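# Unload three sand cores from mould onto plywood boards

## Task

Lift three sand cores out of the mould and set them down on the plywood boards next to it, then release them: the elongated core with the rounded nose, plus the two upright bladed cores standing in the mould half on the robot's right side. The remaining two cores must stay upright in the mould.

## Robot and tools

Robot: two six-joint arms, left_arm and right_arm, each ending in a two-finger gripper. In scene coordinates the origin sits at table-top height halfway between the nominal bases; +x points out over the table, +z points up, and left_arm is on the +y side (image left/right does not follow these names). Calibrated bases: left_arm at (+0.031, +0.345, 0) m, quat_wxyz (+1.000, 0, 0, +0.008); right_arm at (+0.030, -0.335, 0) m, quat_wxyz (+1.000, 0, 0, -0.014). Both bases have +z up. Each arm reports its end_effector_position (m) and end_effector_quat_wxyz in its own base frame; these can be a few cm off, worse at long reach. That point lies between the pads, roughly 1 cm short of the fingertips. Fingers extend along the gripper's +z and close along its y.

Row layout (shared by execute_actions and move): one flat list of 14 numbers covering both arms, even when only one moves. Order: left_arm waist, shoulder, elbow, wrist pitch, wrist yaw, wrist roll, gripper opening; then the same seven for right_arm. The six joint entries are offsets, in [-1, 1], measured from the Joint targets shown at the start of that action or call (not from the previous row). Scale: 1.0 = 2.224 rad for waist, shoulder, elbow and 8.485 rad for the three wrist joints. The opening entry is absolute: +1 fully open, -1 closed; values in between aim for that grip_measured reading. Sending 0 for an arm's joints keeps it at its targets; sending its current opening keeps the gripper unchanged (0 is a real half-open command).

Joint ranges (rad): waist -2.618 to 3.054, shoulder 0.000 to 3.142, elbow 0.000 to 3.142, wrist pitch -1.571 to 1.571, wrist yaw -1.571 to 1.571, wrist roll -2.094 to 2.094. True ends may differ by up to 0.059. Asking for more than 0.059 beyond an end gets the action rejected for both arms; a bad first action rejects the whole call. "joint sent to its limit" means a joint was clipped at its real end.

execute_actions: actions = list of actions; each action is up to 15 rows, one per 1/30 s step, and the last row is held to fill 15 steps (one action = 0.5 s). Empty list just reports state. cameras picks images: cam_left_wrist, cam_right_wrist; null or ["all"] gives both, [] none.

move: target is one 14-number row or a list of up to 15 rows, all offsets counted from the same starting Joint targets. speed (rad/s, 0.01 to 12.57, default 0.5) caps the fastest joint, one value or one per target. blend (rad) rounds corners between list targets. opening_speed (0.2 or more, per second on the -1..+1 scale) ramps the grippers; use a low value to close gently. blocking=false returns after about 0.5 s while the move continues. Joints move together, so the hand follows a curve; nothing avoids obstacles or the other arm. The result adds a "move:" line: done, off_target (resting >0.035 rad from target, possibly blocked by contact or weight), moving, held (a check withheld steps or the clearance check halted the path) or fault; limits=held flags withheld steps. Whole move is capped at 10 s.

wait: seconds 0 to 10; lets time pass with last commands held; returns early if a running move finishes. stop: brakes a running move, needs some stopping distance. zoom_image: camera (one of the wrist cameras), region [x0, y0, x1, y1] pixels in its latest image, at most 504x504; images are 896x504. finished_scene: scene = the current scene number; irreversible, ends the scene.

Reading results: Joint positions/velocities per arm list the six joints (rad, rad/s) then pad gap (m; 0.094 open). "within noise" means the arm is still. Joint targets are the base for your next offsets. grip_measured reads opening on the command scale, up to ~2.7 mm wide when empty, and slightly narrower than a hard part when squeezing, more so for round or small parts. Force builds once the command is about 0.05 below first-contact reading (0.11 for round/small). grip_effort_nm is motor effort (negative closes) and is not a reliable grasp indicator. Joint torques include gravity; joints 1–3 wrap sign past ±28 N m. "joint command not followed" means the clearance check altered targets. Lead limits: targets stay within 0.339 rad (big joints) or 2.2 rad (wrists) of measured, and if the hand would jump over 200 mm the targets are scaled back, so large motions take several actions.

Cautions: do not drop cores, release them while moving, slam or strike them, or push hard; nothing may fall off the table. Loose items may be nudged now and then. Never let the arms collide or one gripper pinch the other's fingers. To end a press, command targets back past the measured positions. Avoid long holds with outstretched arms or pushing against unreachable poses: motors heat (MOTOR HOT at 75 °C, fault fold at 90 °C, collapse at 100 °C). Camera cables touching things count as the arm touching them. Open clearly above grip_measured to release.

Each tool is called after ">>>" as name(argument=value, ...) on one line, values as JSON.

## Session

Scene 1's task was reported done. Scene 2 starts with the same overview poses.

>>> execute_actions(actions=[])

Scene clock: 0.00 s.
left_arm: end_effector_position=(+0.3493, -0.0518, +0.2095) grip_measured=+1.000 grip_effort_nm=n/a end_effector_quat_wxyz=(+0.534, -0.007, +0.815, -0.226) | right_arm: end_effector_position=(+0.3046, +0.0783, +0.1820) grip_measured=+1.000 grip_effort_nm=n/a end_effector_quat_wxyz=(+0.477, +0.034, +0.863, +0.162)
Joint positions: left_arm=[0.059 1.017 0.578 0.071 0.424 -0.25 0.094] | right_arm=[0.21 0.854 0.562 -0.224 -0.068 0.329 0.094]
Joint velocities: within noise
Joint torques (N m): no reading
Heat: left arm: 32 °C; right arm: 32 °C.
Joint targets: left_arm=[0.059 1.010 0.587 0.072 0.427 -0.248] | right_arm=[0.210 0.847 0.574 -0.220 -0.067 0.327]
Tool commands: left_gripper/opening=+1.0 right_gripper/opening=+1.0

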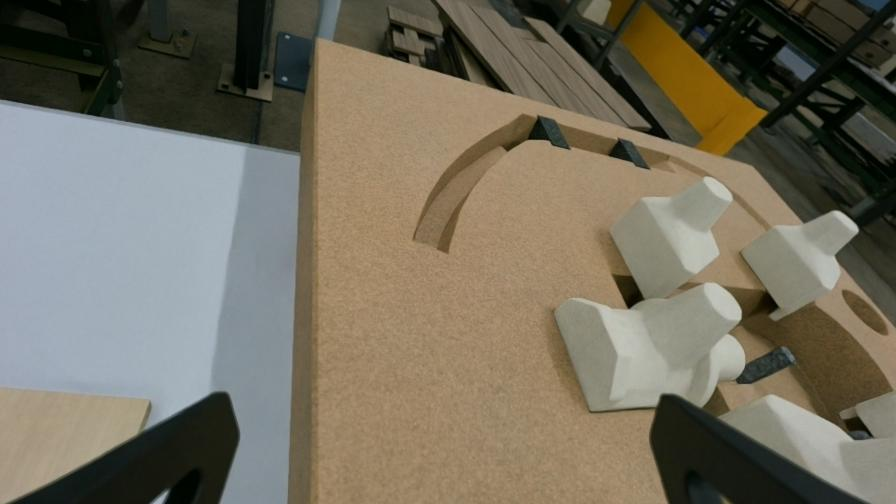

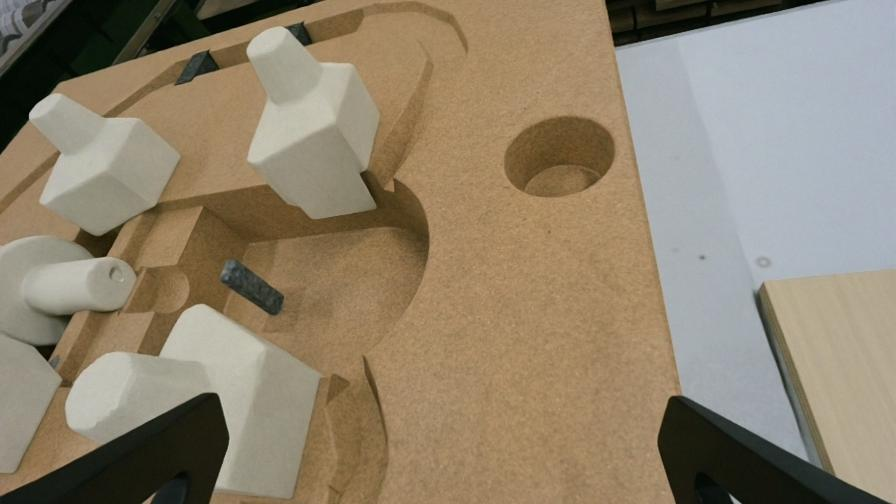

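>>> move(target=[-0.1614,0.3199,0.6646,-0.1846,-0.0503,0.0292,1,0.0405,0.3932,0.6704,-0.1501,0.0079,-0.0385,1], speed=0.8)

Scene clock: 6.97 s.
left_arm: end_effector_position=(+0.3521, -0.1074, +0.2909) grip_measured=+1.000 grip_effort_nm=0.032 end_effector_quat_wxyz=(+0.206, +0.141, +0.968, -0.036) | right_arm: end_effector_position=(+0.3540, +0.1095, +0.2867) grip_measured=+1.000 grip_effort_nm=0.027 end_effector_quat_wxyz=(+0.202, -0.141, +0.969, +0.034)
Joint positions: left_arm=[-0.295 1.705 2.041 -1.487 0.009 -0.007 0.094] | right_arm=[0.294 1.714 2.035 -1.48 -0.008 0.007 0.094]
Joint velocities: within noise
Joint torques (N m): left_arm=[-0.38 -5.29 6.43 1.13 -0.09 0.01] | right_arm=[0.59 -5.67 7.19 0.61 0.05 -0.14]
Heat: left arm: 34 °C; right arm: 33 °C.
Joint targets: left_arm=[-0.300 1.721 2.066 -1.494 0.000 -0.001] | right_arm=[0.300 1.722 2.065 -1.494 0.000 0.000]
move: done

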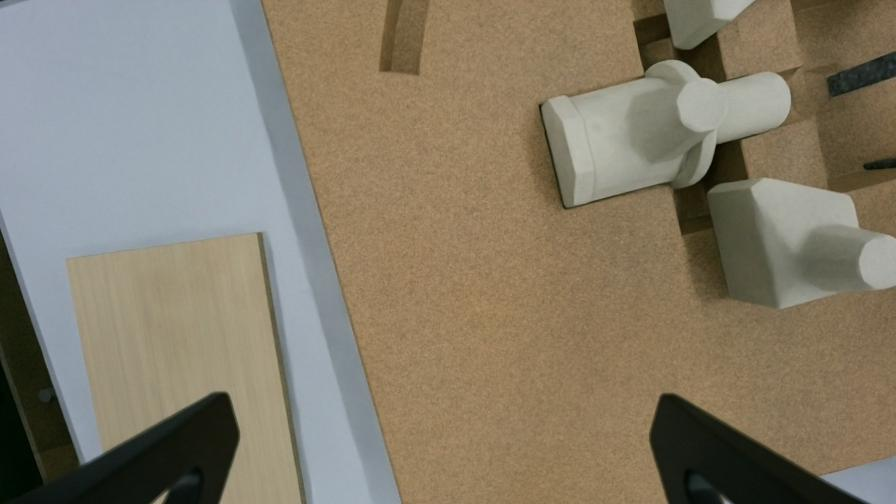

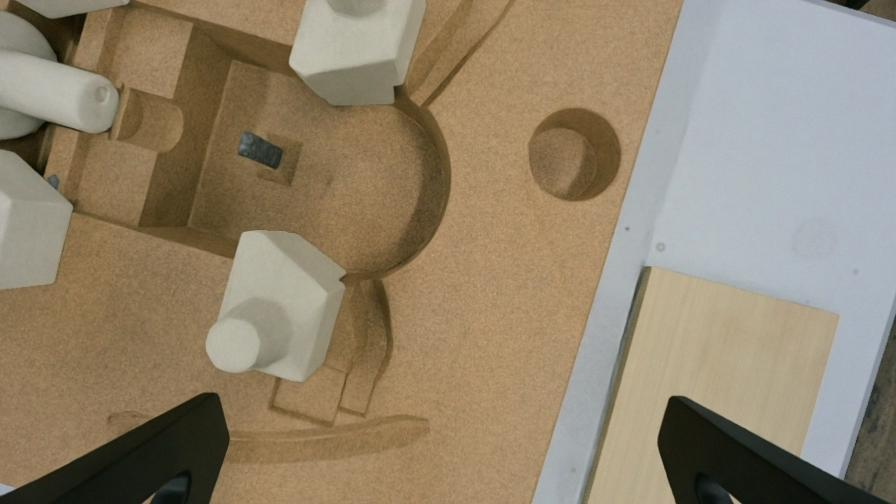

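>>> move(target=[0.1349,0,0,0,0,0,1,0.1158,-0.0369,-0.2023,0.0388,0,0,0.2], speed=0.6)

Scene clock: 27.10 s.
left_arm: end_effector_position=(+0.3679, -0.0006, +0.2907) grip_measured=+1.000 grip_effort_nm=0.027 end_effector_quat_wxyz=(+0.208, -0.001, +0.978, -0.003) | right_arm: end_effector_position=(+0.3192, +0.1999, +0.1950) grip_measured=+0.203 grip_effort_nm=-0.129 end_effector_quat_wxyz=(+0.162, -0.268, +0.949, +0.048)
Joint positions: left_arm=[-0.003 1.705 2.041 -1.488 0.004 -0.006 0.094] | right_arm=[0.555 1.671 1.623 -1.183 -0.003 0.006 0.057]
Joint velocities: within noise
Joint torques (N m): left_arm=[0.21 -5.18 6.42 1.17 0 0] | right_arm=[0.25 -9.17 4.9 0.8 0.03 -0.1]
Heat: left arm: 34 °C; right arm: 34 °C.
Joint targets: left_arm=[0.000 1.721 2.066 -1.494 0.000 -0.001] | right_arm=[0.558 1.640 1.615 -1.164 0.000 0.000]
move: done

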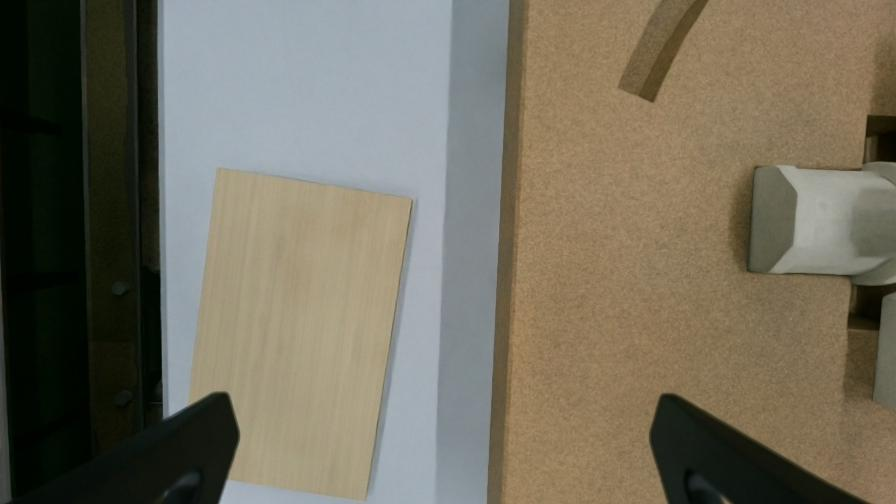

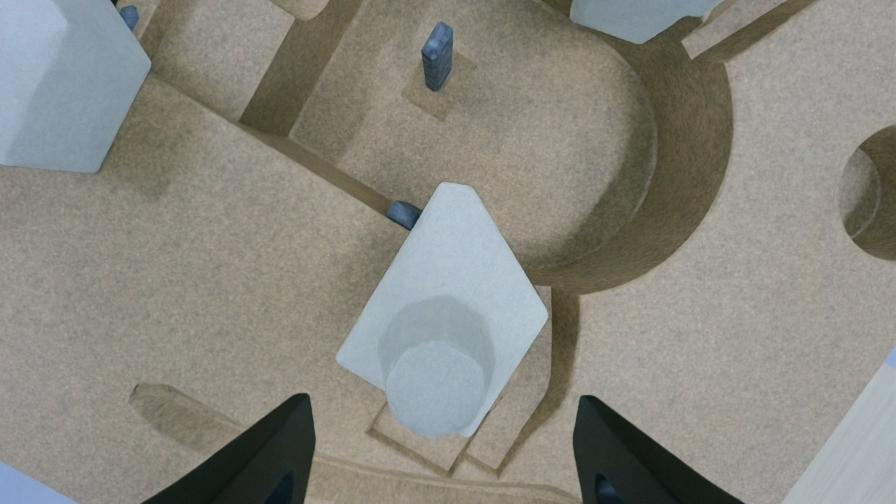

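>>> move(target=[0,0,0,0,0,0,1,0,-0.018,-0.1034,0.0246,0,0,0.2], speed=0.3, cameras=["cam_right_wrist"])

Scene clock: 37.97 s.
left_arm: end_effector_position=(+0.3679, -0.0006, +0.2907) grip_measured=+1.000 grip_effort_nm=0.022 end_effector_quat_wxyz=(+0.208, -0.001, +0.978, -0.003) | right_arm: end_effector_position=(+0.3178, +0.1990, +0.1498) grip_measured=+0.203 grip_effort_nm=-0.134 end_effector_quat_wxyz=(+0.170, -0.267, +0.947, +0.051)
Joint positions: left_arm=[-0.003 1.705 2.041 -1.488 0.004 -0.006 0.094] | right_arm=[0.555 1.632 1.394 -0.976 -0.003 0.006 0.057]
Joint velocities: within noise
Joint torques (N m): left_arm=[0.27 -5.18 6.41 1.16 -0.03 0] | right_arm=[0.23 -8.99 5.01 0.86 0.02 -0.11]
Heat: left arm: 34 °C; right arm: 35 °C.
Joint targets: left_arm=[0.000 1.721 2.066 -1.494 0.000 -0.001] | right_arm=[0.558 1.600 1.385 -0.956 0.000 0.000]
move: done
Images, in order (width x height): cam_right_wrist 896x504.

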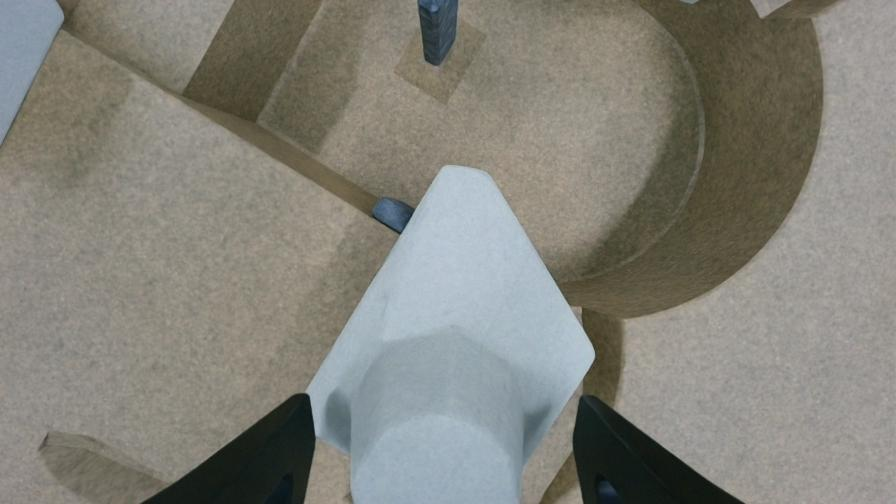

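>>> move(target=[0,0,0,0,0,0,1,0,0,0,0,0,0,-0.34], opening_speed=0.2, cameras=["cam_right_wrist"])

Scene clock: 43.50 s.
left_arm: end_effector_position=(+0.3679, -0.0006, +0.2907) grip_measured=+1.000 grip_effort_nm=0.022 end_effector_quat_wxyz=(+0.208, -0.001, +0.978, -0.003) | right_arm: end_effector_position=(+0.3177, +0.1998, +0.1500) grip_measured=-0.270 grip_effort_nm=-0.999 end_effector_quat_wxyz=(+0.170, -0.269, +0.947, +0.053)
Joint positions: left_arm=[-0.003 1.705 2.041 -1.488 0.004 -0.006 0.094] | right_arm=[0.555 1.632 1.394 -0.974 -0.007 0.003 0.034]
Joint velocities: within noise
Joint torques (N m): left_arm=[0.2 -5.2 6.38 1.16 0 0] | right_arm=[0.21 -9.01 5 0.85 0.06 -0.07]
Heat: left arm: 34 °C; right arm: 35 °C.
Joint targets: left_arm=[0.000 1.721 2.066 -1.494 0.000 -0.001] | right_arm=[0.558 1.600 1.385 -0.956 0.000 0.000]
move: done
Images, in order (width x height): cam_right_wrist 896x504.

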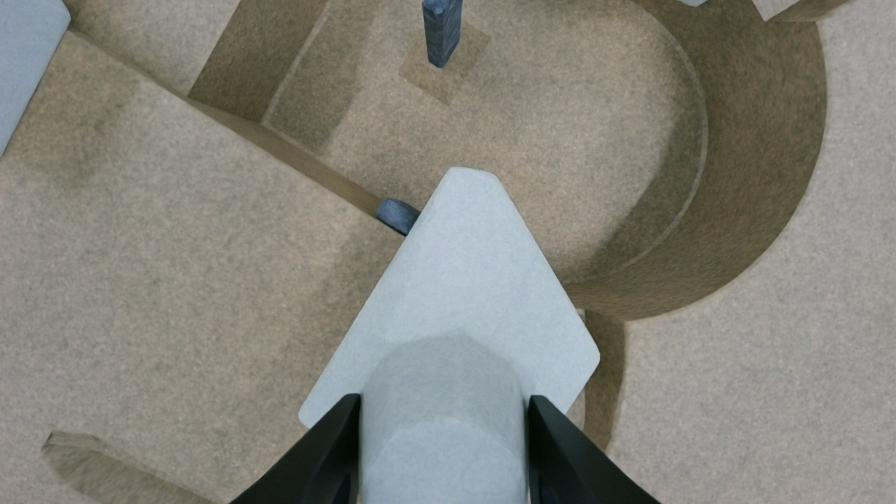

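>>> move(target=[[0,0,0,0,0,0,1,0,0.0166,0.0719,-0.0117,0,0,-0.34],[0,0,0,0,0,0,1,0,0.0229,0.1236,-0.0235,0,0,-0.34],[0,0,0,0,0,0,1,0,0.0517,0.2495,-0.0488,0,0,-0.34]], speed=[0.15,0.2,0.3], cameras=["cam_right_wrist"])

Scene clock: 54.07 s.
left_arm: end_effector_position=(+0.3679, -0.0006, +0.2907) grip_measured=+1.000 grip_effort_nm=0.042 end_effector_quat_wxyz=(+0.208, -0.001, +0.978, -0.003) | right_arm: end_effector_position=(+0.3179, +0.1998, +0.2476) grip_measured=-0.272 grip_effort_nm=-1.004 end_effector_quat_wxyz=(+0.167, -0.269, +0.947, +0.051)
Joint positions: left_arm=[-0.003 1.705 2.041 -1.488 0.004 -0.006 0.094] | right_arm=[0.555 1.72 1.893 -1.393 -0.007 0.003 0.034]
Joint velocities: within noise
Joint torques (N m): left_arm=[0.27 -5.16 6.42 1.16 -0.01 0.01] | right_arm=[0.23 -7.02 8.96 0.88 0.05 -0.09]
Heat: left arm: 34 °C; right arm: 35 °C.
Joint targets: left_arm=[0.000 1.721 2.066 -1.494 0.000 -0.001] | right_arm=[0.558 1.715 1.940 -1.370 0.000 0.000]
move: off_target (right_arm); right_arm: the elbow is farthest, 0.047 rad from its target
Images, in order (width x height): cam_right_wrist 896x504.

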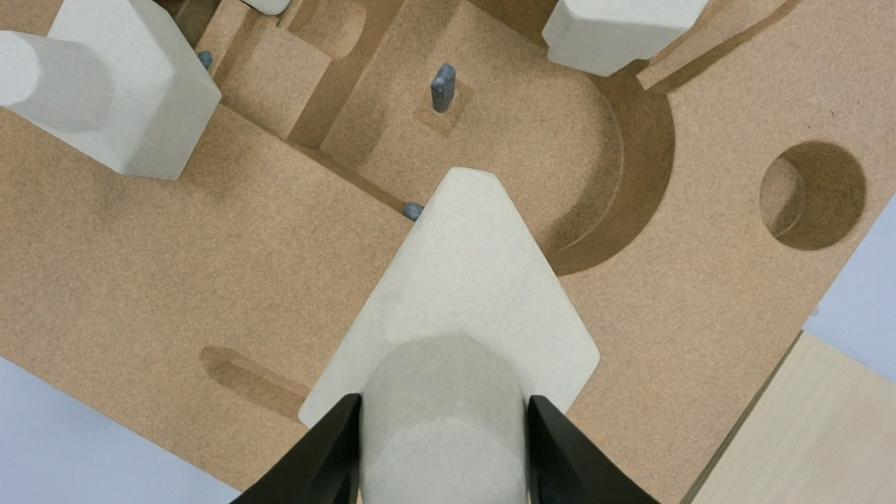

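>>> move(target=[[0,0,0,0,0,0,1,-0.4101,0,0,0,0,0,-0.34],[0,0,0,0,0,0,1,-0.4101,-0.0742,-0.1844,0.0271,0,0,-0.34],[0,0,0,0,0,0,1,-0.4101,-0.0832,-0.2842,0.0519,0,0,-0.34],[0,0,0,0,0,0,1,-0.4101,-0.08,-0.3273,0.0648,0,0,-0.34]], speed=[0.5,0.4,0.3,0.2], blend=[0.1,0.05,0,0], cameras=["cam_right_wrist"])

Scene clock: 66.17 s.
left_arm: end_effector_position=(+0.3679, -0.0006, +0.2907) grip_measured=+1.000 grip_effort_nm=0.022 end_effector_quat_wxyz=(+0.208, -0.001, +0.978, -0.003) | right_arm: end_effector_position=(+0.3306, -0.1192, +0.1137) grip_measured=-0.272 grip_effort_nm=-1.009 end_effector_quat_wxyz=(+0.159, +0.173, +0.972, -0.027)
Joint positions: left_arm=[-0.003 1.705 2.041 -1.488 0.004 -0.006 0.094] | right_arm=[-0.35 1.58 1.207 -0.874 -0.001 0.003 0.034]
Joint velocities: within noise
Joint torques (N m): left_arm=[0.27 -5.23 6.37 1.16 0.01 0.01] | right_arm=[-0.46 -9.43 5.93 1.15 0.01 -0.08]
Heat: left arm: 34 °C; right arm: 37 °C.
Joint targets: left_arm=[0.000 1.721 2.066 -1.494 0.000 -0.001] | right_arm=[-0.355 1.537 1.212 -0.820 0.000 0.000]
move: off_target (right_arm); right_arm: the wrist pitch is farthest, 0.054 rad from its target
Images, in order (width x height): cam_right_wrist 896x504.

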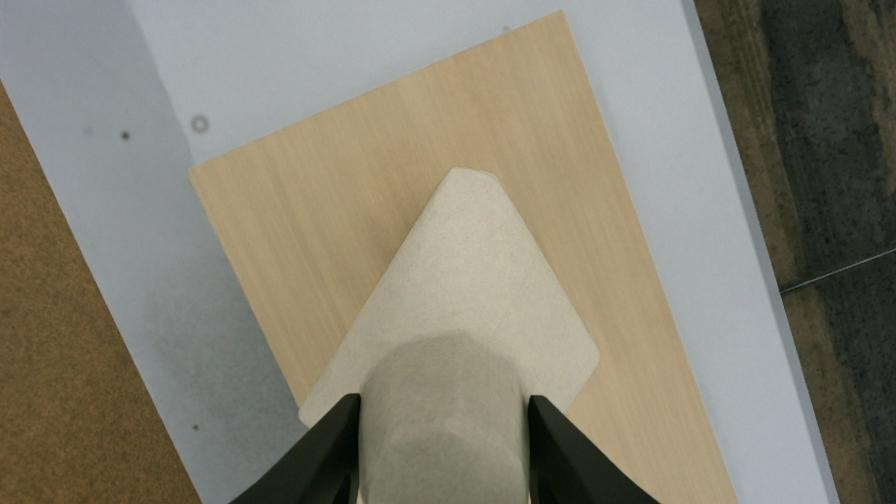

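>>> move(target=[0,0,0,0,0,0,1,-0.02,0,0,0.0048,0,0,-0.34], speed=0.2, cameras=["cam_right_wrist"])

>>> move(target=[0,0,0,0,0,0,1,0,0,-0.0112,0.003,0,0,-0.34], speed=0.1, cameras=["cam_right_wrist"])

Scene clock: 69.50 s.
left_arm: end_effector_position=(+0.3679, -0.0006, +0.2907) grip_measured=+1.000 grip_effort_nm=0.022 end_effector_quat_wxyz=(+0.208, -0.001, +0.978, -0.003) | right_arm: end_effector_position=(+0.3328, -0.1369, +0.1168) grip_measured=-0.272 grip_effort_nm=-1.009 end_effector_quat_wxyz=(+0.176, +0.194, +0.965, -0.034)
Joint positions: left_arm=[-0.003 1.705 2.041 -1.488 0.004 -0.006 0.094] | right_arm=[-0.393 1.58 1.207 -0.838 -0.001 0.003 0.034]
Joint velocities: within noise
Joint torques (N m): left_arm=[0.23 -5.23 6.41 1.17 0 0.01] | right_arm=[-0.36 -9.48 6 1.24 0.02 -0.08]
Heat: left arm: 34 °C; right arm: 37 °C.
Joint targets: left_arm=[0.000 1.721 2.066 -1.494 0.000 -0.001] | right_arm=[-0.399 1.537 1.212 -0.779 0.000 0.000]
move: off_target (right_arm); right_arm: the wrist pitch is farthest, 0.059 rad from its target
Images, in order (width x height): cam_right_wrist 896x504.

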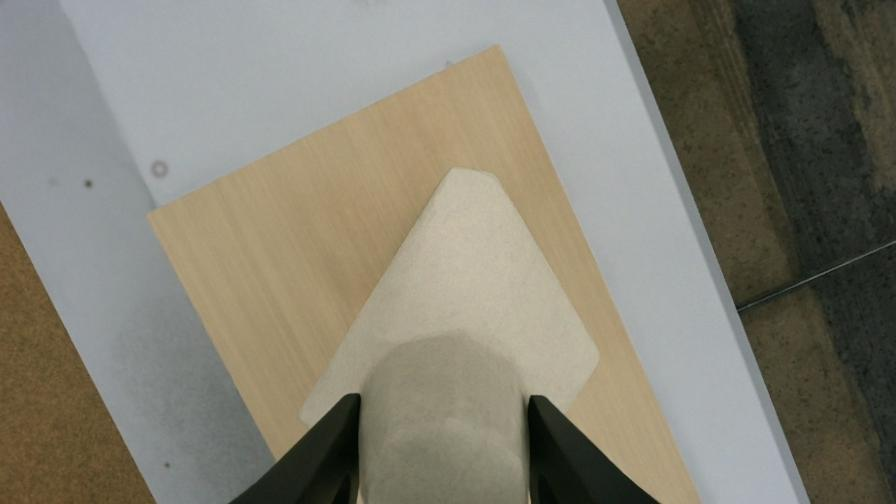

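Scene clock: 70.40 s.
left_arm: end_effector_position=(+0.3679, -0.0006, +0.2907) grip_measured=+1.000 grip_effort_nm=0.022 end_effector_quat_wxyz=(+0.208, -0.001, +0.978, -0.003) | right_arm: end_effector_position=(+0.3325, -0.1367, +0.1112) grip_measured=-0.272 grip_effort_nm=-1.004 end_effector_quat_wxyz=(+0.177, +0.194, +0.964, -0.034)
Joint positions: left_arm=[-0.003 1.705 2.041 -1.488 0.004 -0.006 0.094] | right_arm=[-0.393 1.58 1.184 -0.813 -0.001 0.003 0.034]
Joint velocities: within noise
Joint torques (N m): left_arm=[0.24 -5.19 6.35 1.16 -0.01 0] | right_arm=[-0.5 -9.5 5.83 1.22 0 -0.07]
Heat: left arm: 34 °C; right arm: 37 °C.
Joint targets: left_arm=[0.000 1.721 2.066 -1.494 0.000 -0.001] | right_arm=[-0.399 1.537 1.187 -0.754 0.000 0.000]
move: off_target (right_arm); right_arm: the wrist pitch is farthest, 0.060 rad from its target
Images, in order (width x height): cam_right_wrist 896x504.

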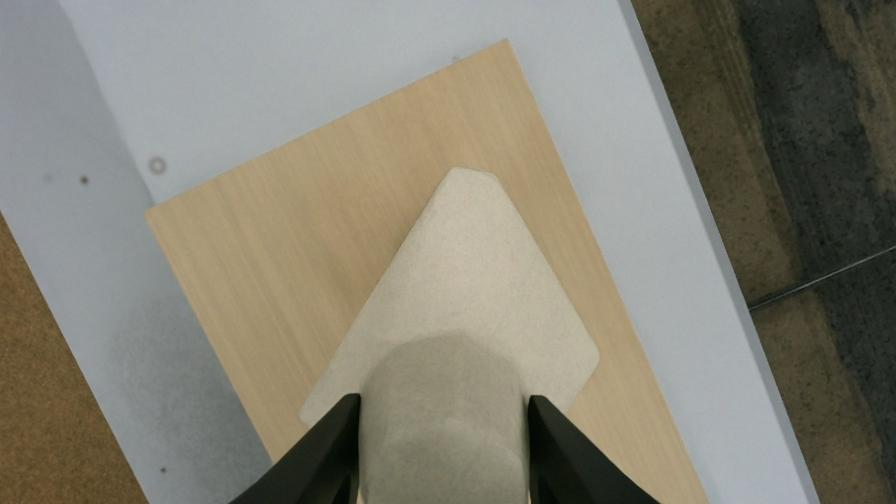

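>>> move(target=[0,0,0,0,0,0,1,0,0,-0.0075,0.002,0,0,-0.34], speed=0.1, cameras=[])

>>> move(target=[0,0,0,0,0,0,1,0,0,-0.0075,0.002,0,0,-0.34], speed=0.1, cameras=["cam_right_wrist"])

Scene clock: 74.00 s.
left_arm: end_effector_position=(+0.3679, -0.0006, +0.2907) grip_measured=+1.000 grip_effort_nm=0.027 end_effector_quat_wxyz=(+0.208, -0.001, +0.978, -0.003) | right_arm: end_effector_position=(+0.3330, -0.1369, +0.1104) grip_measured=-0.272 grip_effort_nm=-1.004 end_effector_quat_wxyz=(+0.181, +0.194, +0.964, -0.035)
Joint positions: left_arm=[-0.003 1.705 2.041 -1.488 0.004 -0.006 0.094] | right_arm=[-0.393 1.575 1.173 -0.798 -0.001 0.003 0.034]
Joint velocities: within noise
Joint torques (N m): left_arm=[0.23 -5.23 6.42 1.16 -0.01 0] | right_arm=[-0.49 -9.03 5.49 1.25 0.01 -0.08]
Heat: left arm: 34 °C; right arm: 38 °C.
Joint targets: left_arm=[0.000 1.721 2.066 -1.494 0.000 -0.001] | right_arm=[-0.399 1.537 1.171 -0.737 0.000 0.000]
move: off_target (right_arm); right_arm: the wrist pitch is farthest, 0.061 rad from its target
No camera images: "cameras" was empty.

Scene clock: 74.70 s.
left_arm: end_effector_position=(+0.3679, -0.0006, +0.2907) grip_measured=+1.000 grip_effort_nm=0.032 end_effector_quat_wxyz=(+0.208, -0.001, +0.978, -0.003) | right_arm: end_effector_position=(+0.3327, -0.1368, +0.1099) grip_measured=-0.272 grip_effort_nm=-1.009 end_effector_quat_wxyz=(+0.185, +0.193, +0.963, -0.036)
Joint positions: left_arm=[-0.003 1.705 2.041 -1.488 0.004 -0.006 0.094] | right_arm=[-0.393 1.567 1.16 -0.784 -0.001 0.003 0.034]
Joint velocities: within noise
Joint torques (N m): left_arm=[0.27 -5.16 6.31 1.16 -0.03 0] | right_arm=[-0.47 -8.34 5.23 1.33 0 -0.07]
Heat: left arm: 34 °C; right arm: 38 °C.
Joint targets: left_arm=[0.000 1.721 2.066 -1.494 0.000 -0.001] | right_arm=[-0.399 1.537 1.154 -0.720 0.000 0.000]
move: off_target (right_arm); right_arm: the wrist pitch is farthest, 0.064 rad from its target
Images, in order (width x height): cam_right_wrist 896x504.

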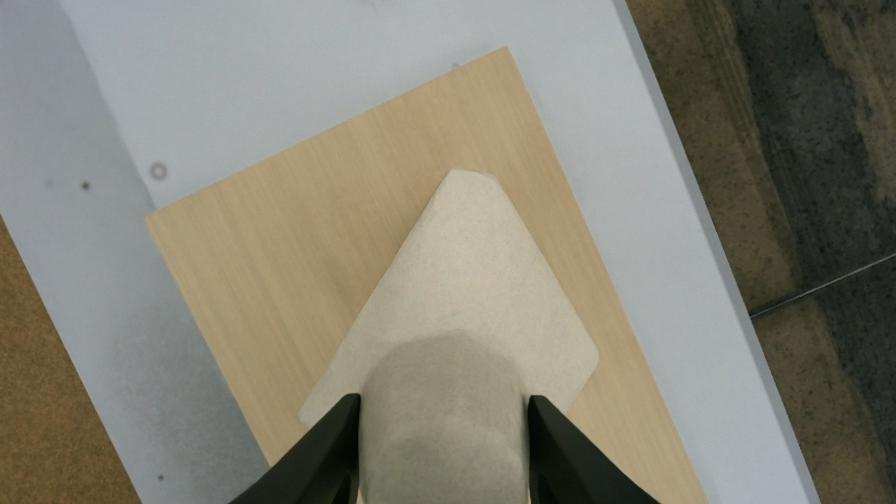

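>>> move(target=[0,0,0,0,0,0,1,0,0,0.0036,-0.002,0,0,-0.2], opening_speed=0.2, cameras=["cam_right_wrist"])

>>> move(target=[0,0,0,0,0,0,1,0,0,0,0,0,0,0.3], opening_speed=0.2, cameras=["cam_right_wrist"])

Scene clock: 78.00 s.
left_arm: end_effector_position=(+0.3679, -0.0006, +0.2907) grip_measured=+1.000 grip_effort_nm=0.027 end_effector_quat_wxyz=(+0.208, -0.001, +0.978, -0.003) | right_arm: end_effector_position=(+0.3338, -0.1373, +0.1104) grip_measured=-0.202 grip_effort_nm=0.139 end_effector_quat_wxyz=(+0.188, +0.193, +0.962, -0.037)
Joint positions: left_arm=[-0.003 1.705 2.041 -1.488 0.004 -0.006 0.094] | right_arm=[-0.393 1.567 1.16 -0.779 -0.001 0.003 0.037]
Joint velocities: within noise
Joint torques (N m): left_arm=[0.28 -5.18 6.35 1.16 -0.03 -0.01] | right_arm=[-0.49 -8.32 5.76 1.11 0 -0.07]
Heat: left arm: 34 °C; right arm: 38 °C.
Joint targets: left_arm=[0.000 1.721 2.066 -1.494 0.000 -0.001] | right_arm=[-0.399 1.537 1.162 -0.737 0.000 0.000]
move: off_target (right_arm); right_arm: the wrist pitch is farthest, 0.042 rad from its target
Images, in order (width x height): cam_right_wrist 896x504.

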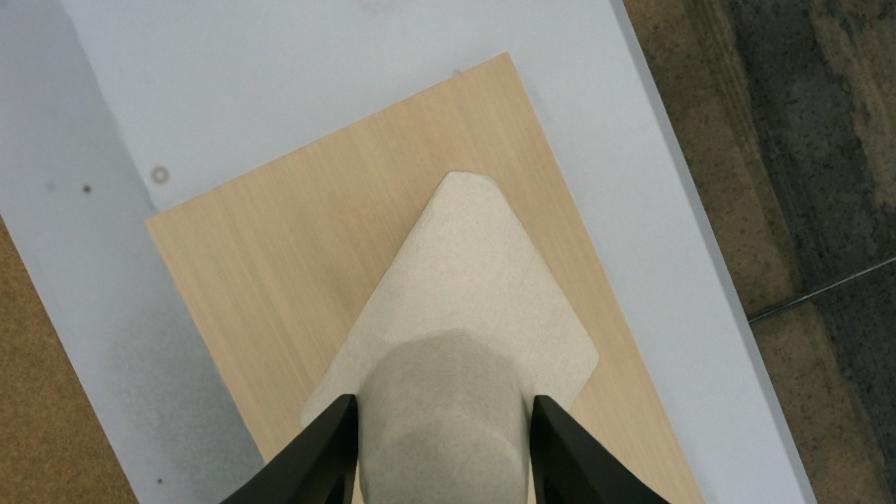

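Scene clock: 80.70 s.
left_arm: end_effector_position=(+0.3679, -0.0006, +0.2907) grip_measured=+1.000 grip_effort_nm=0.037 end_effector_quat_wxyz=(+0.208, -0.001, +0.978, -0.003) | right_arm: end_effector_position=(+0.3364, -0.1370, +0.1113) grip_measured=+0.297 grip_effort_nm=0.173 end_effector_quat_wxyz=(+0.193, +0.193, +0.962, -0.034)
Joint positions: left_arm=[-0.003 1.705 2.041 -1.488 0.004 -0.006 0.094] | right_arm=[-0.393 1.567 1.16 -0.769 -0.008 0.003 0.061]
Joint velocities: within noise
Joint torques (N m): left_arm=[0.21 -5.18 6.42 1.16 -0.01 0.01] | right_arm=[-0.49 -8.34 5.76 1.03 0.06 -0.07]
Heat: left arm: 34 °C; right arm: 39 °C.
Joint targets: left_arm=[0.000 1.721 2.066 -1.494 0.000 -0.001] | right_arm=[-0.399 1.537 1.162 -0.737 0.000 0.000]
move: done
Images, in order (width x height): cam_right_wrist 896x504.

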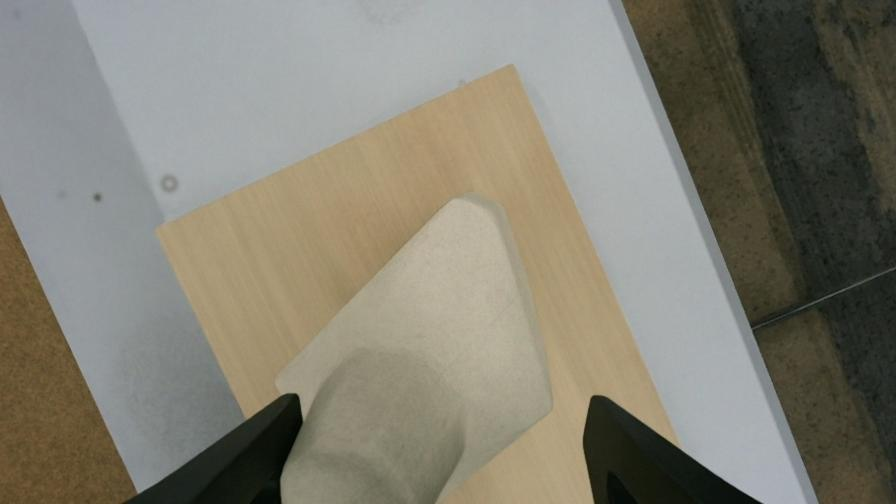

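>>> move(target=[0,0,0,0,0,0,1,0,0,0,0,0,0,0.98], opening_speed=0.2, cameras=["cam_right_wrist"])

Scene clock: 86.57 s.
left_arm: end_effector_position=(+0.3679, -0.0006, +0.2907) grip_measured=+1.000 grip_effort_nm=0.032 end_effector_quat_wxyz=(+0.208, -0.001, +0.978, -0.003) | right_arm: end_effector_position=(+0.3386, -0.1382, +0.1124) grip_measured=+0.977 grip_effort_nm=0.178 end_effector_quat_wxyz=(+0.198, +0.192, +0.960, -0.036)
Joint positions: left_arm=[-0.003 1.705 2.041 -1.488 0.004 -0.006 0.094] | right_arm=[-0.393 1.567 1.16 -0.758 -0.006 0.003 0.093]
Joint velocities: within noise
Joint torques (N m): left_arm=[0.2 -5.24 6.39 1.14 -0.04 0] | right_arm=[-0.49 -8.36 5.81 0.95 0.05 -0.08]
Heat: left arm: 34 °C; right arm: 39 °C.
Joint targets: left_arm=[0.000 1.721 2.066 -1.494 0.000 -0.001] | right_arm=[-0.399 1.537 1.162 -0.737 0.000 0.000]
move: done
Images, in order (width x height): cam_right_wrist 896x504.

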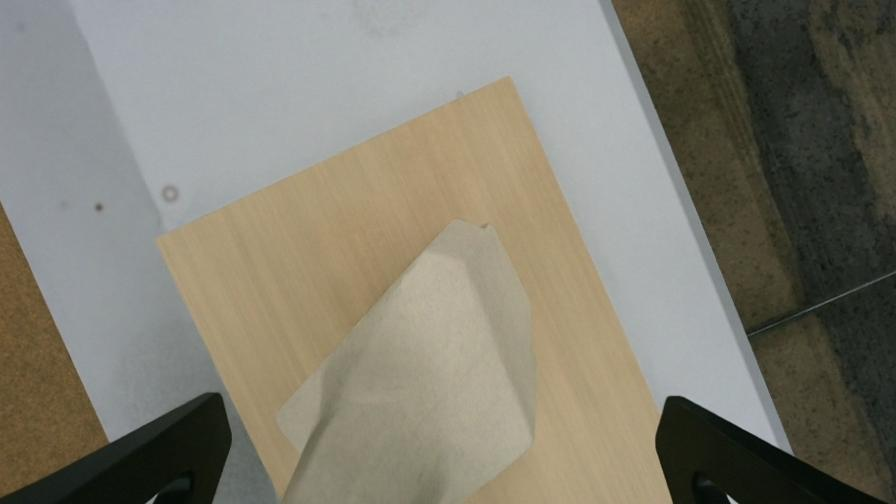

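>>> move(target=[[0,0,0,0,0,0,1,0,0,0.05,-0.0131,0,0,1],[0,0,0,0,0,0,1,0,0.004,0.17,-0.0406,0,0,1],[0,0,0,0,0,0,1,0,0.0695,0.36,-0.075,0,0,1]], speed=[0.25,0.4,0.5], cameras=["cam_right_wrist"])

Scene clock: 91.90 s.
left_arm: end_effector_position=(+0.3679, -0.0006, +0.2907) grip_measured=+1.000 grip_effort_nm=0.032 end_effector_quat_wxyz=(+0.208, -0.001, +0.978, -0.003) | right_arm: end_effector_position=(+0.3541, -0.1447, +0.2776) grip_measured=+0.997 grip_effort_nm=0.178 end_effector_quat_wxyz=(+0.225, +0.191, +0.954, -0.041)
Joint positions: left_arm=[-0.003 1.705 2.041 -1.488 0.004 -0.006 0.094] | right_arm=[-0.393 1.683 1.934 -1.36 -0.006 0.003 0.094]
Joint velocities: within noise
Joint torques (N m): left_arm=[0.2 -5.27 6.34 1.15 -0.02 0] | right_arm=[-0.49 -5.63 7.35 0.73 0.05 -0.08]
Heat: left arm: 34 °C; right arm: 39 °C.
Joint targets: left_arm=[0.000 1.721 2.066 -1.494 0.000 -0.001] | right_arm=[-0.399 1.691 1.963 -1.373 0.000 0.000]
move: done
Images, in order (width x height): cam_right_wrist 896x504.

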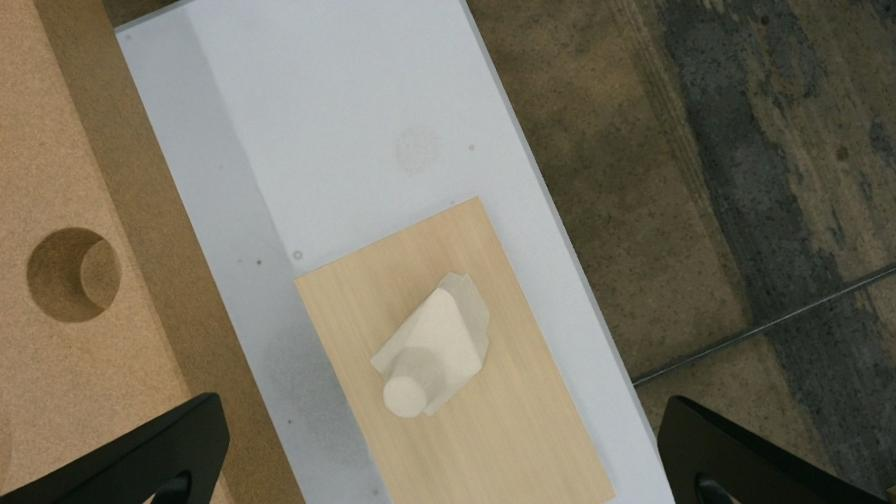

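>>> move(target=[0,0,0,0,0,0,1,0.3435,0.165,0.0144,0.0681,0,0,0.2], speed=0.6, cameras=["cam_right_wrist"])

Scene clock: 101.10 s.
left_arm: end_effector_position=(+0.3679, -0.0006, +0.2907) grip_measured=+1.000 grip_effort_nm=0.027 end_effector_quat_wxyz=(+0.208, -0.001, +0.978, -0.003) | right_arm: end_effector_position=(+0.5070, +0.1986, +0.1931) grip_measured=+0.203 grip_effort_nm=-0.125 end_effector_quat_wxyz=(+0.318, -0.173, +0.930, +0.062)
Joint positions: left_arm=[-0.003 1.705 2.041 -1.488 0.004 -0.006 0.094] | right_arm=[0.37 2.054 1.961 -0.818 -0.004 0.003 0.057]
Joint velocities: within noise
Joint torques (N m): left_arm=[0.24 -5.15 6.45 1.14 -0.01 0] | right_arm=[-0.53 -9.63 8.62 1.28 0.02 -0.07]
Heat: left arm: 34 °C; right arm: 37 °C.
Joint targets: left_arm=[0.000 1.721 2.066 -1.494 0.000 -0.001] | right_arm=[0.365 2.059 1.995 -0.795 0.000 0.000]
move: done
Images, in order (width x height): cam_right_wrist 896x504.

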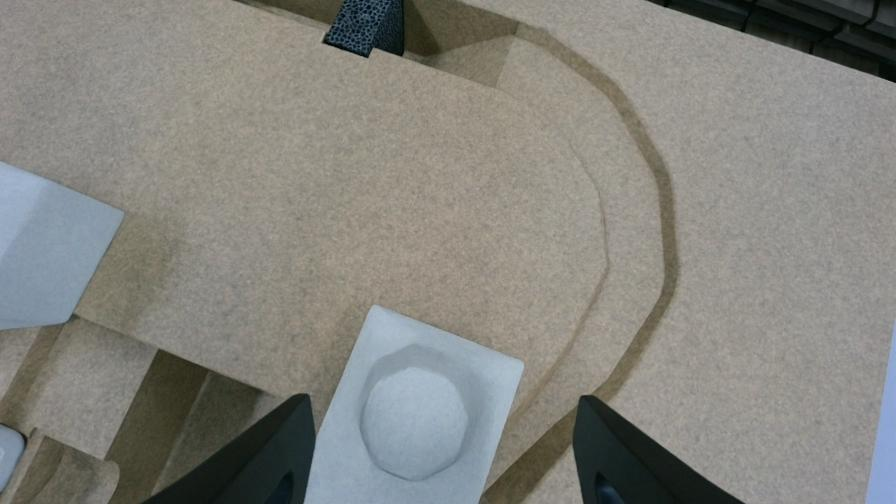

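>>> move(target=[0,0,0,0,0,0,1,0.0045,-0.0211,-0.1169,0.0236,0,0,0.2], speed=0.25, cameras=["cam_right_wrist"])

Scene clock: 108.67 s.
left_arm: end_effector_position=(+0.3679, -0.0006, +0.2907) grip_measured=+1.000 grip_effort_nm=0.032 end_effector_quat_wxyz=(+0.208, -0.001, +0.978, -0.003) | right_arm: end_effector_position=(+0.5079, +0.2001, +0.1485) grip_measured=+0.203 grip_effort_nm=-0.129 end_effector_quat_wxyz=(+0.324, -0.174, +0.928, +0.065)
Joint positions: left_arm=[-0.003 1.705 2.041 -1.488 0.004 -0.006 0.094] | right_arm=[0.371 2.038 1.752 -0.61 -0.008 0.003 0.057]
Joint velocities: within noise
Joint torques (N m): left_arm=[0.27 -5.19 6.41 1.13 0 0] | right_arm=[0.4 -12.11 4.83 1.24 0.06 -0.08]
Heat: left arm: 34 °C; right arm: 39 °C.
Joint targets: left_arm=[0.000 1.721 2.066 -1.494 0.000 -0.001] | right_arm=[0.375 2.011 1.735 -0.595 0.000 0.000]
move: done
Images, in order (width x height): cam_right_wrist 896x504.

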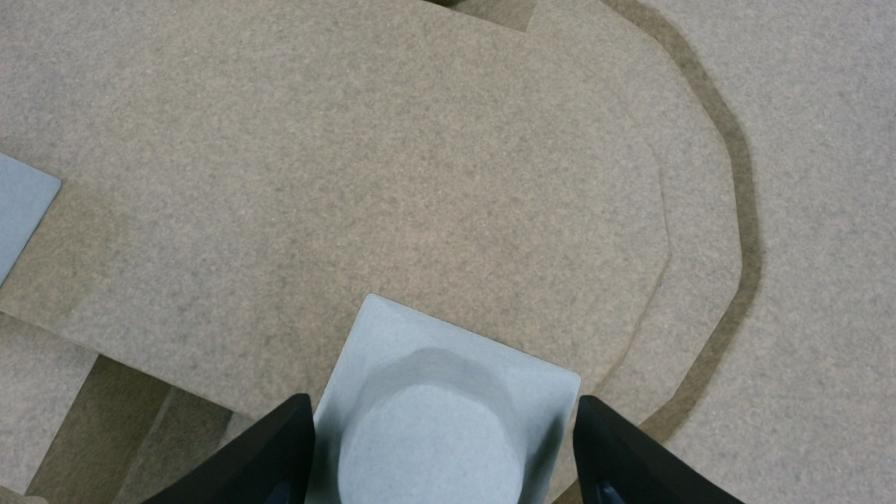

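>>> move(target=[0,0,0,0,0,0,1,0,0,0,0,0,0,-0.34], opening_speed=0.2, cameras=["cam_right_wrist"])

Scene clock: 113.80 s.
left_arm: end_effector_position=(+0.3679, -0.0006, +0.2907) grip_measured=+1.000 grip_effort_nm=0.037 end_effector_quat_wxyz=(+0.208, -0.001, +0.978, -0.003) | right_arm: end_effector_position=(+0.5087, +0.2015, +0.1546) grip_measured=-0.241 grip_effort_nm=-0.999 end_effector_quat_wxyz=(+0.332, -0.173, +0.925, +0.068)
Joint positions: left_arm=[-0.003 1.705 2.041 -1.488 0.004 -0.006 0.094] | right_arm=[0.373 2.029 1.752 -0.602 -0.009 0.006 0.036]
Joint velocities: within noise
Joint torques (N m): left_arm=[0.24 -5.27 6.37 1.15 -0.04 0] | right_arm=[0.23 -11.25 4.81 1.17 0.07 -0.11]
Heat: left arm: 34 °C; right arm: 41 °C.
Joint targets: left_arm=[0.000 1.721 2.066 -1.494 0.000 -0.001] | right_arm=[0.375 2.012 1.735 -0.595 0.000 0.000]
move: done
Images, in order (width x height): cam_right_wrist 896x504.

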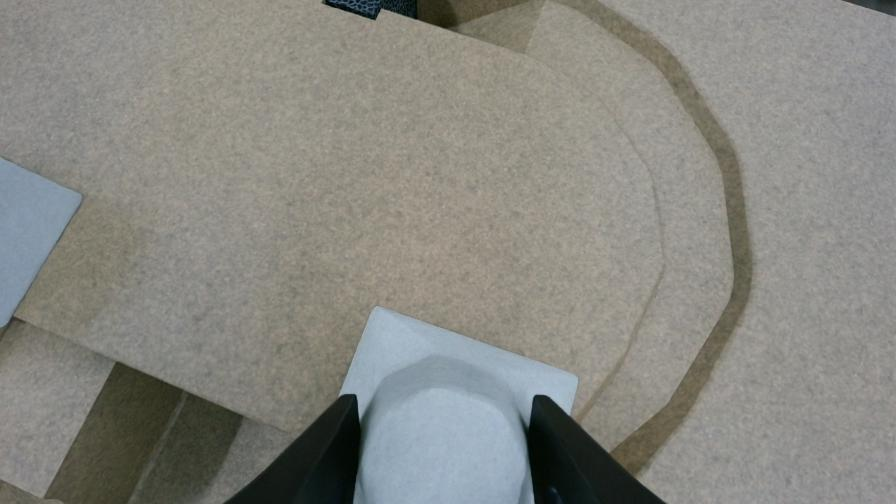

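>>> move(target=[[0,0,0,0,0,0,1,0,0.0103,0.0832,-0.0126,0,0,-0.34],[0,0,0,0,0,0,1,0,0.0202,0.1515,-0.028,0,0,-0.34],[0,0,0,0,0,0,1,0,0.036,0.2217,-0.0423,0,0,-0.34]], speed=0.2, cameras=["cam_right_wrist"])

Scene clock: 122.53 s.
left_arm: end_effector_position=(+0.3679, -0.0006, +0.2907) grip_measured=+1.000 grip_effort_nm=0.032 end_effector_quat_wxyz=(+0.208, -0.001, +0.978, -0.003) | right_arm: end_effector_position=(+0.5061, +0.2001, +0.2335) grip_measured=-0.247 grip_effort_nm=-1.004 end_effector_quat_wxyz=(+0.322, -0.173, +0.929, +0.065)
Joint positions: left_arm=[-0.003 1.705 2.041 -1.488 0.004 -0.006 0.094] | right_arm=[0.373 2.092 2.178 -0.989 -0.006 0.006 0.035]
Joint velocities: within noise
Joint torques (N m): left_arm=[0.27 -5.2 6.34 1.17 -0.01 0.01] | right_arm=[0.18 -10.09 9.7 1.37 0.05 -0.11]
Heat: left arm: 34 °C; right arm: 43 °C.
Joint targets: left_arm=[0.000 1.721 2.066 -1.494 0.000 -0.001] | right_arm=[0.375 2.092 2.228 -0.954 0.000 0.000]
move: off_target (right_arm); right_arm: the elbow is farthest, 0.050 rad from its target
Images, in order (width x height): cam_right_wrist 896x504.

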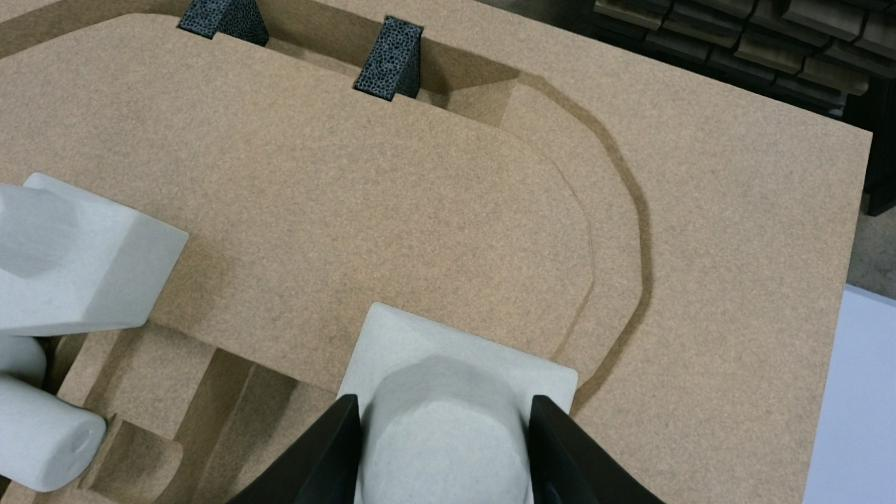

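>>> move(target=[[0,0,0,0,0,0,1,-0.4249,0,0,0,0,0,-0.34],[0,0,0,0,0,0,1,-0.4249,-0.5247,-0.5387,0.0075,0,0,-0.34],[0,0,0,0,0,0,1,-0.4249,-0.5495,-0.6781,0.0372,0,0,-0.34]], speed=[0.5,0.6,0.3], cameras=["cam_right_wrist"])

Scene clock: 135.60 s.
left_arm: end_effector_position=(+0.3679, -0.0006, +0.2907) grip_measured=+1.000 grip_effort_nm=0.037 end_effector_quat_wxyz=(+0.208, -0.001, +0.978, -0.003) | right_arm: end_effector_position=(+0.2211, -0.1427, +0.1464) grip_measured=-0.247 grip_effort_nm=-1.004 end_effector_quat_wxyz=(+0.320, +0.270, +0.903, -0.096)
Joint positions: left_arm=[-0.003 1.705 2.041 -1.488 0.004 -0.006 0.094] | right_arm=[-0.574 0.896 0.714 -0.709 0.005 0.006 0.035]
Joint velocities: within noise
Joint torques (N m): left_arm=[0.18 -5.19 6.43 1.14 -0.02 0.02] | right_arm=[0.34 -3.28 6.42 1.73 -0.06 -0.1]
Heat: left arm: 34 °C; right arm: 40 °C.
Joint targets: left_arm=[0.000 1.721 2.066 -1.494 0.000 -0.001] | right_arm=[-0.570 0.869 0.720 -0.638 0.000 0.000]
move: off_target (right_arm); right_arm: the wrist pitch is farthest, 0.070 rad from its target
Images, in order (width x height): cam_right_wrist 896x504.

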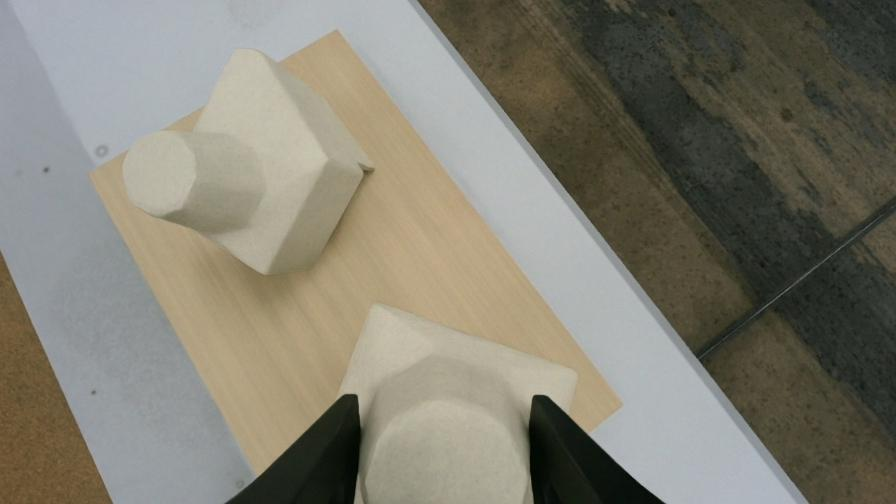

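>>> move(target=[0,0,0,0,0,0,1,0.018,0.0409,-0.0373,0.0206,0,0,-0.34], speed=0.2, cameras=["cam_right_wrist"])

Scene clock: 143.03 s.
left_arm: end_effector_position=(+0.3679, -0.0006, +0.2907) grip_measured=+1.000 grip_effort_nm=0.032 end_effector_quat_wxyz=(+0.208, -0.001, +0.978, -0.003) | right_arm: end_effector_position=(+0.2417, -0.1439, +0.1221) grip_measured=-0.247 grip_effort_nm=-1.004 end_effector_quat_wxyz=(+0.330, +0.253, +0.905, -0.092)
Joint positions: left_arm=[-0.003 1.705 2.041 -1.488 0.004 -0.006 0.094] | right_arm=[-0.538 0.967 0.633 -0.536 0.005 0.006 0.035]
Joint velocities: within noise
Joint torques (N m): left_arm=[0.23 -5.23 6.42 1.17 0 0] | right_arm=[0.64 -2.14 6.32 1.81 -0.05 -0.1]
Heat: left arm: 35 °C; right arm: 38 °C.
Joint targets: left_arm=[0.000 1.721 2.066 -1.494 0.000 -0.001] | right_arm=[-0.530 0.961 0.637 -0.463 0.000 0.000]
move: off_target (right_arm); right_arm: the wrist pitch is farthest, 0.073 rad from its target
Images, in order (width x height): cam_right_wrist 896x504.

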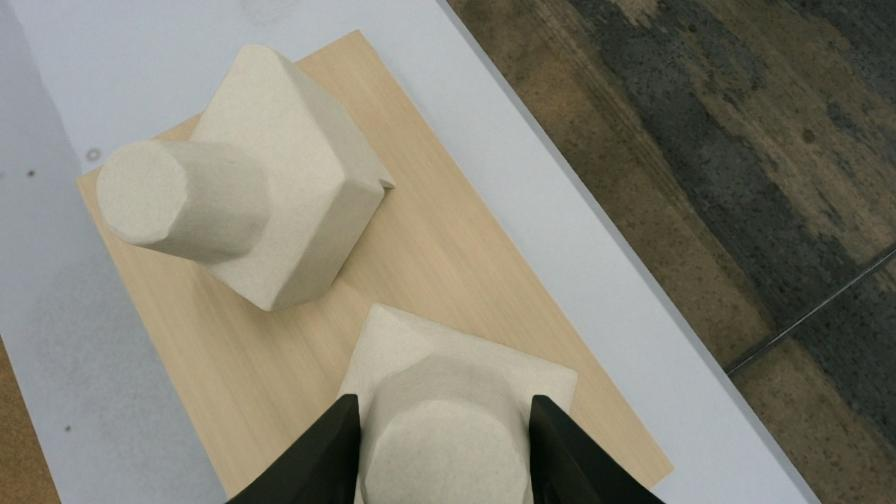

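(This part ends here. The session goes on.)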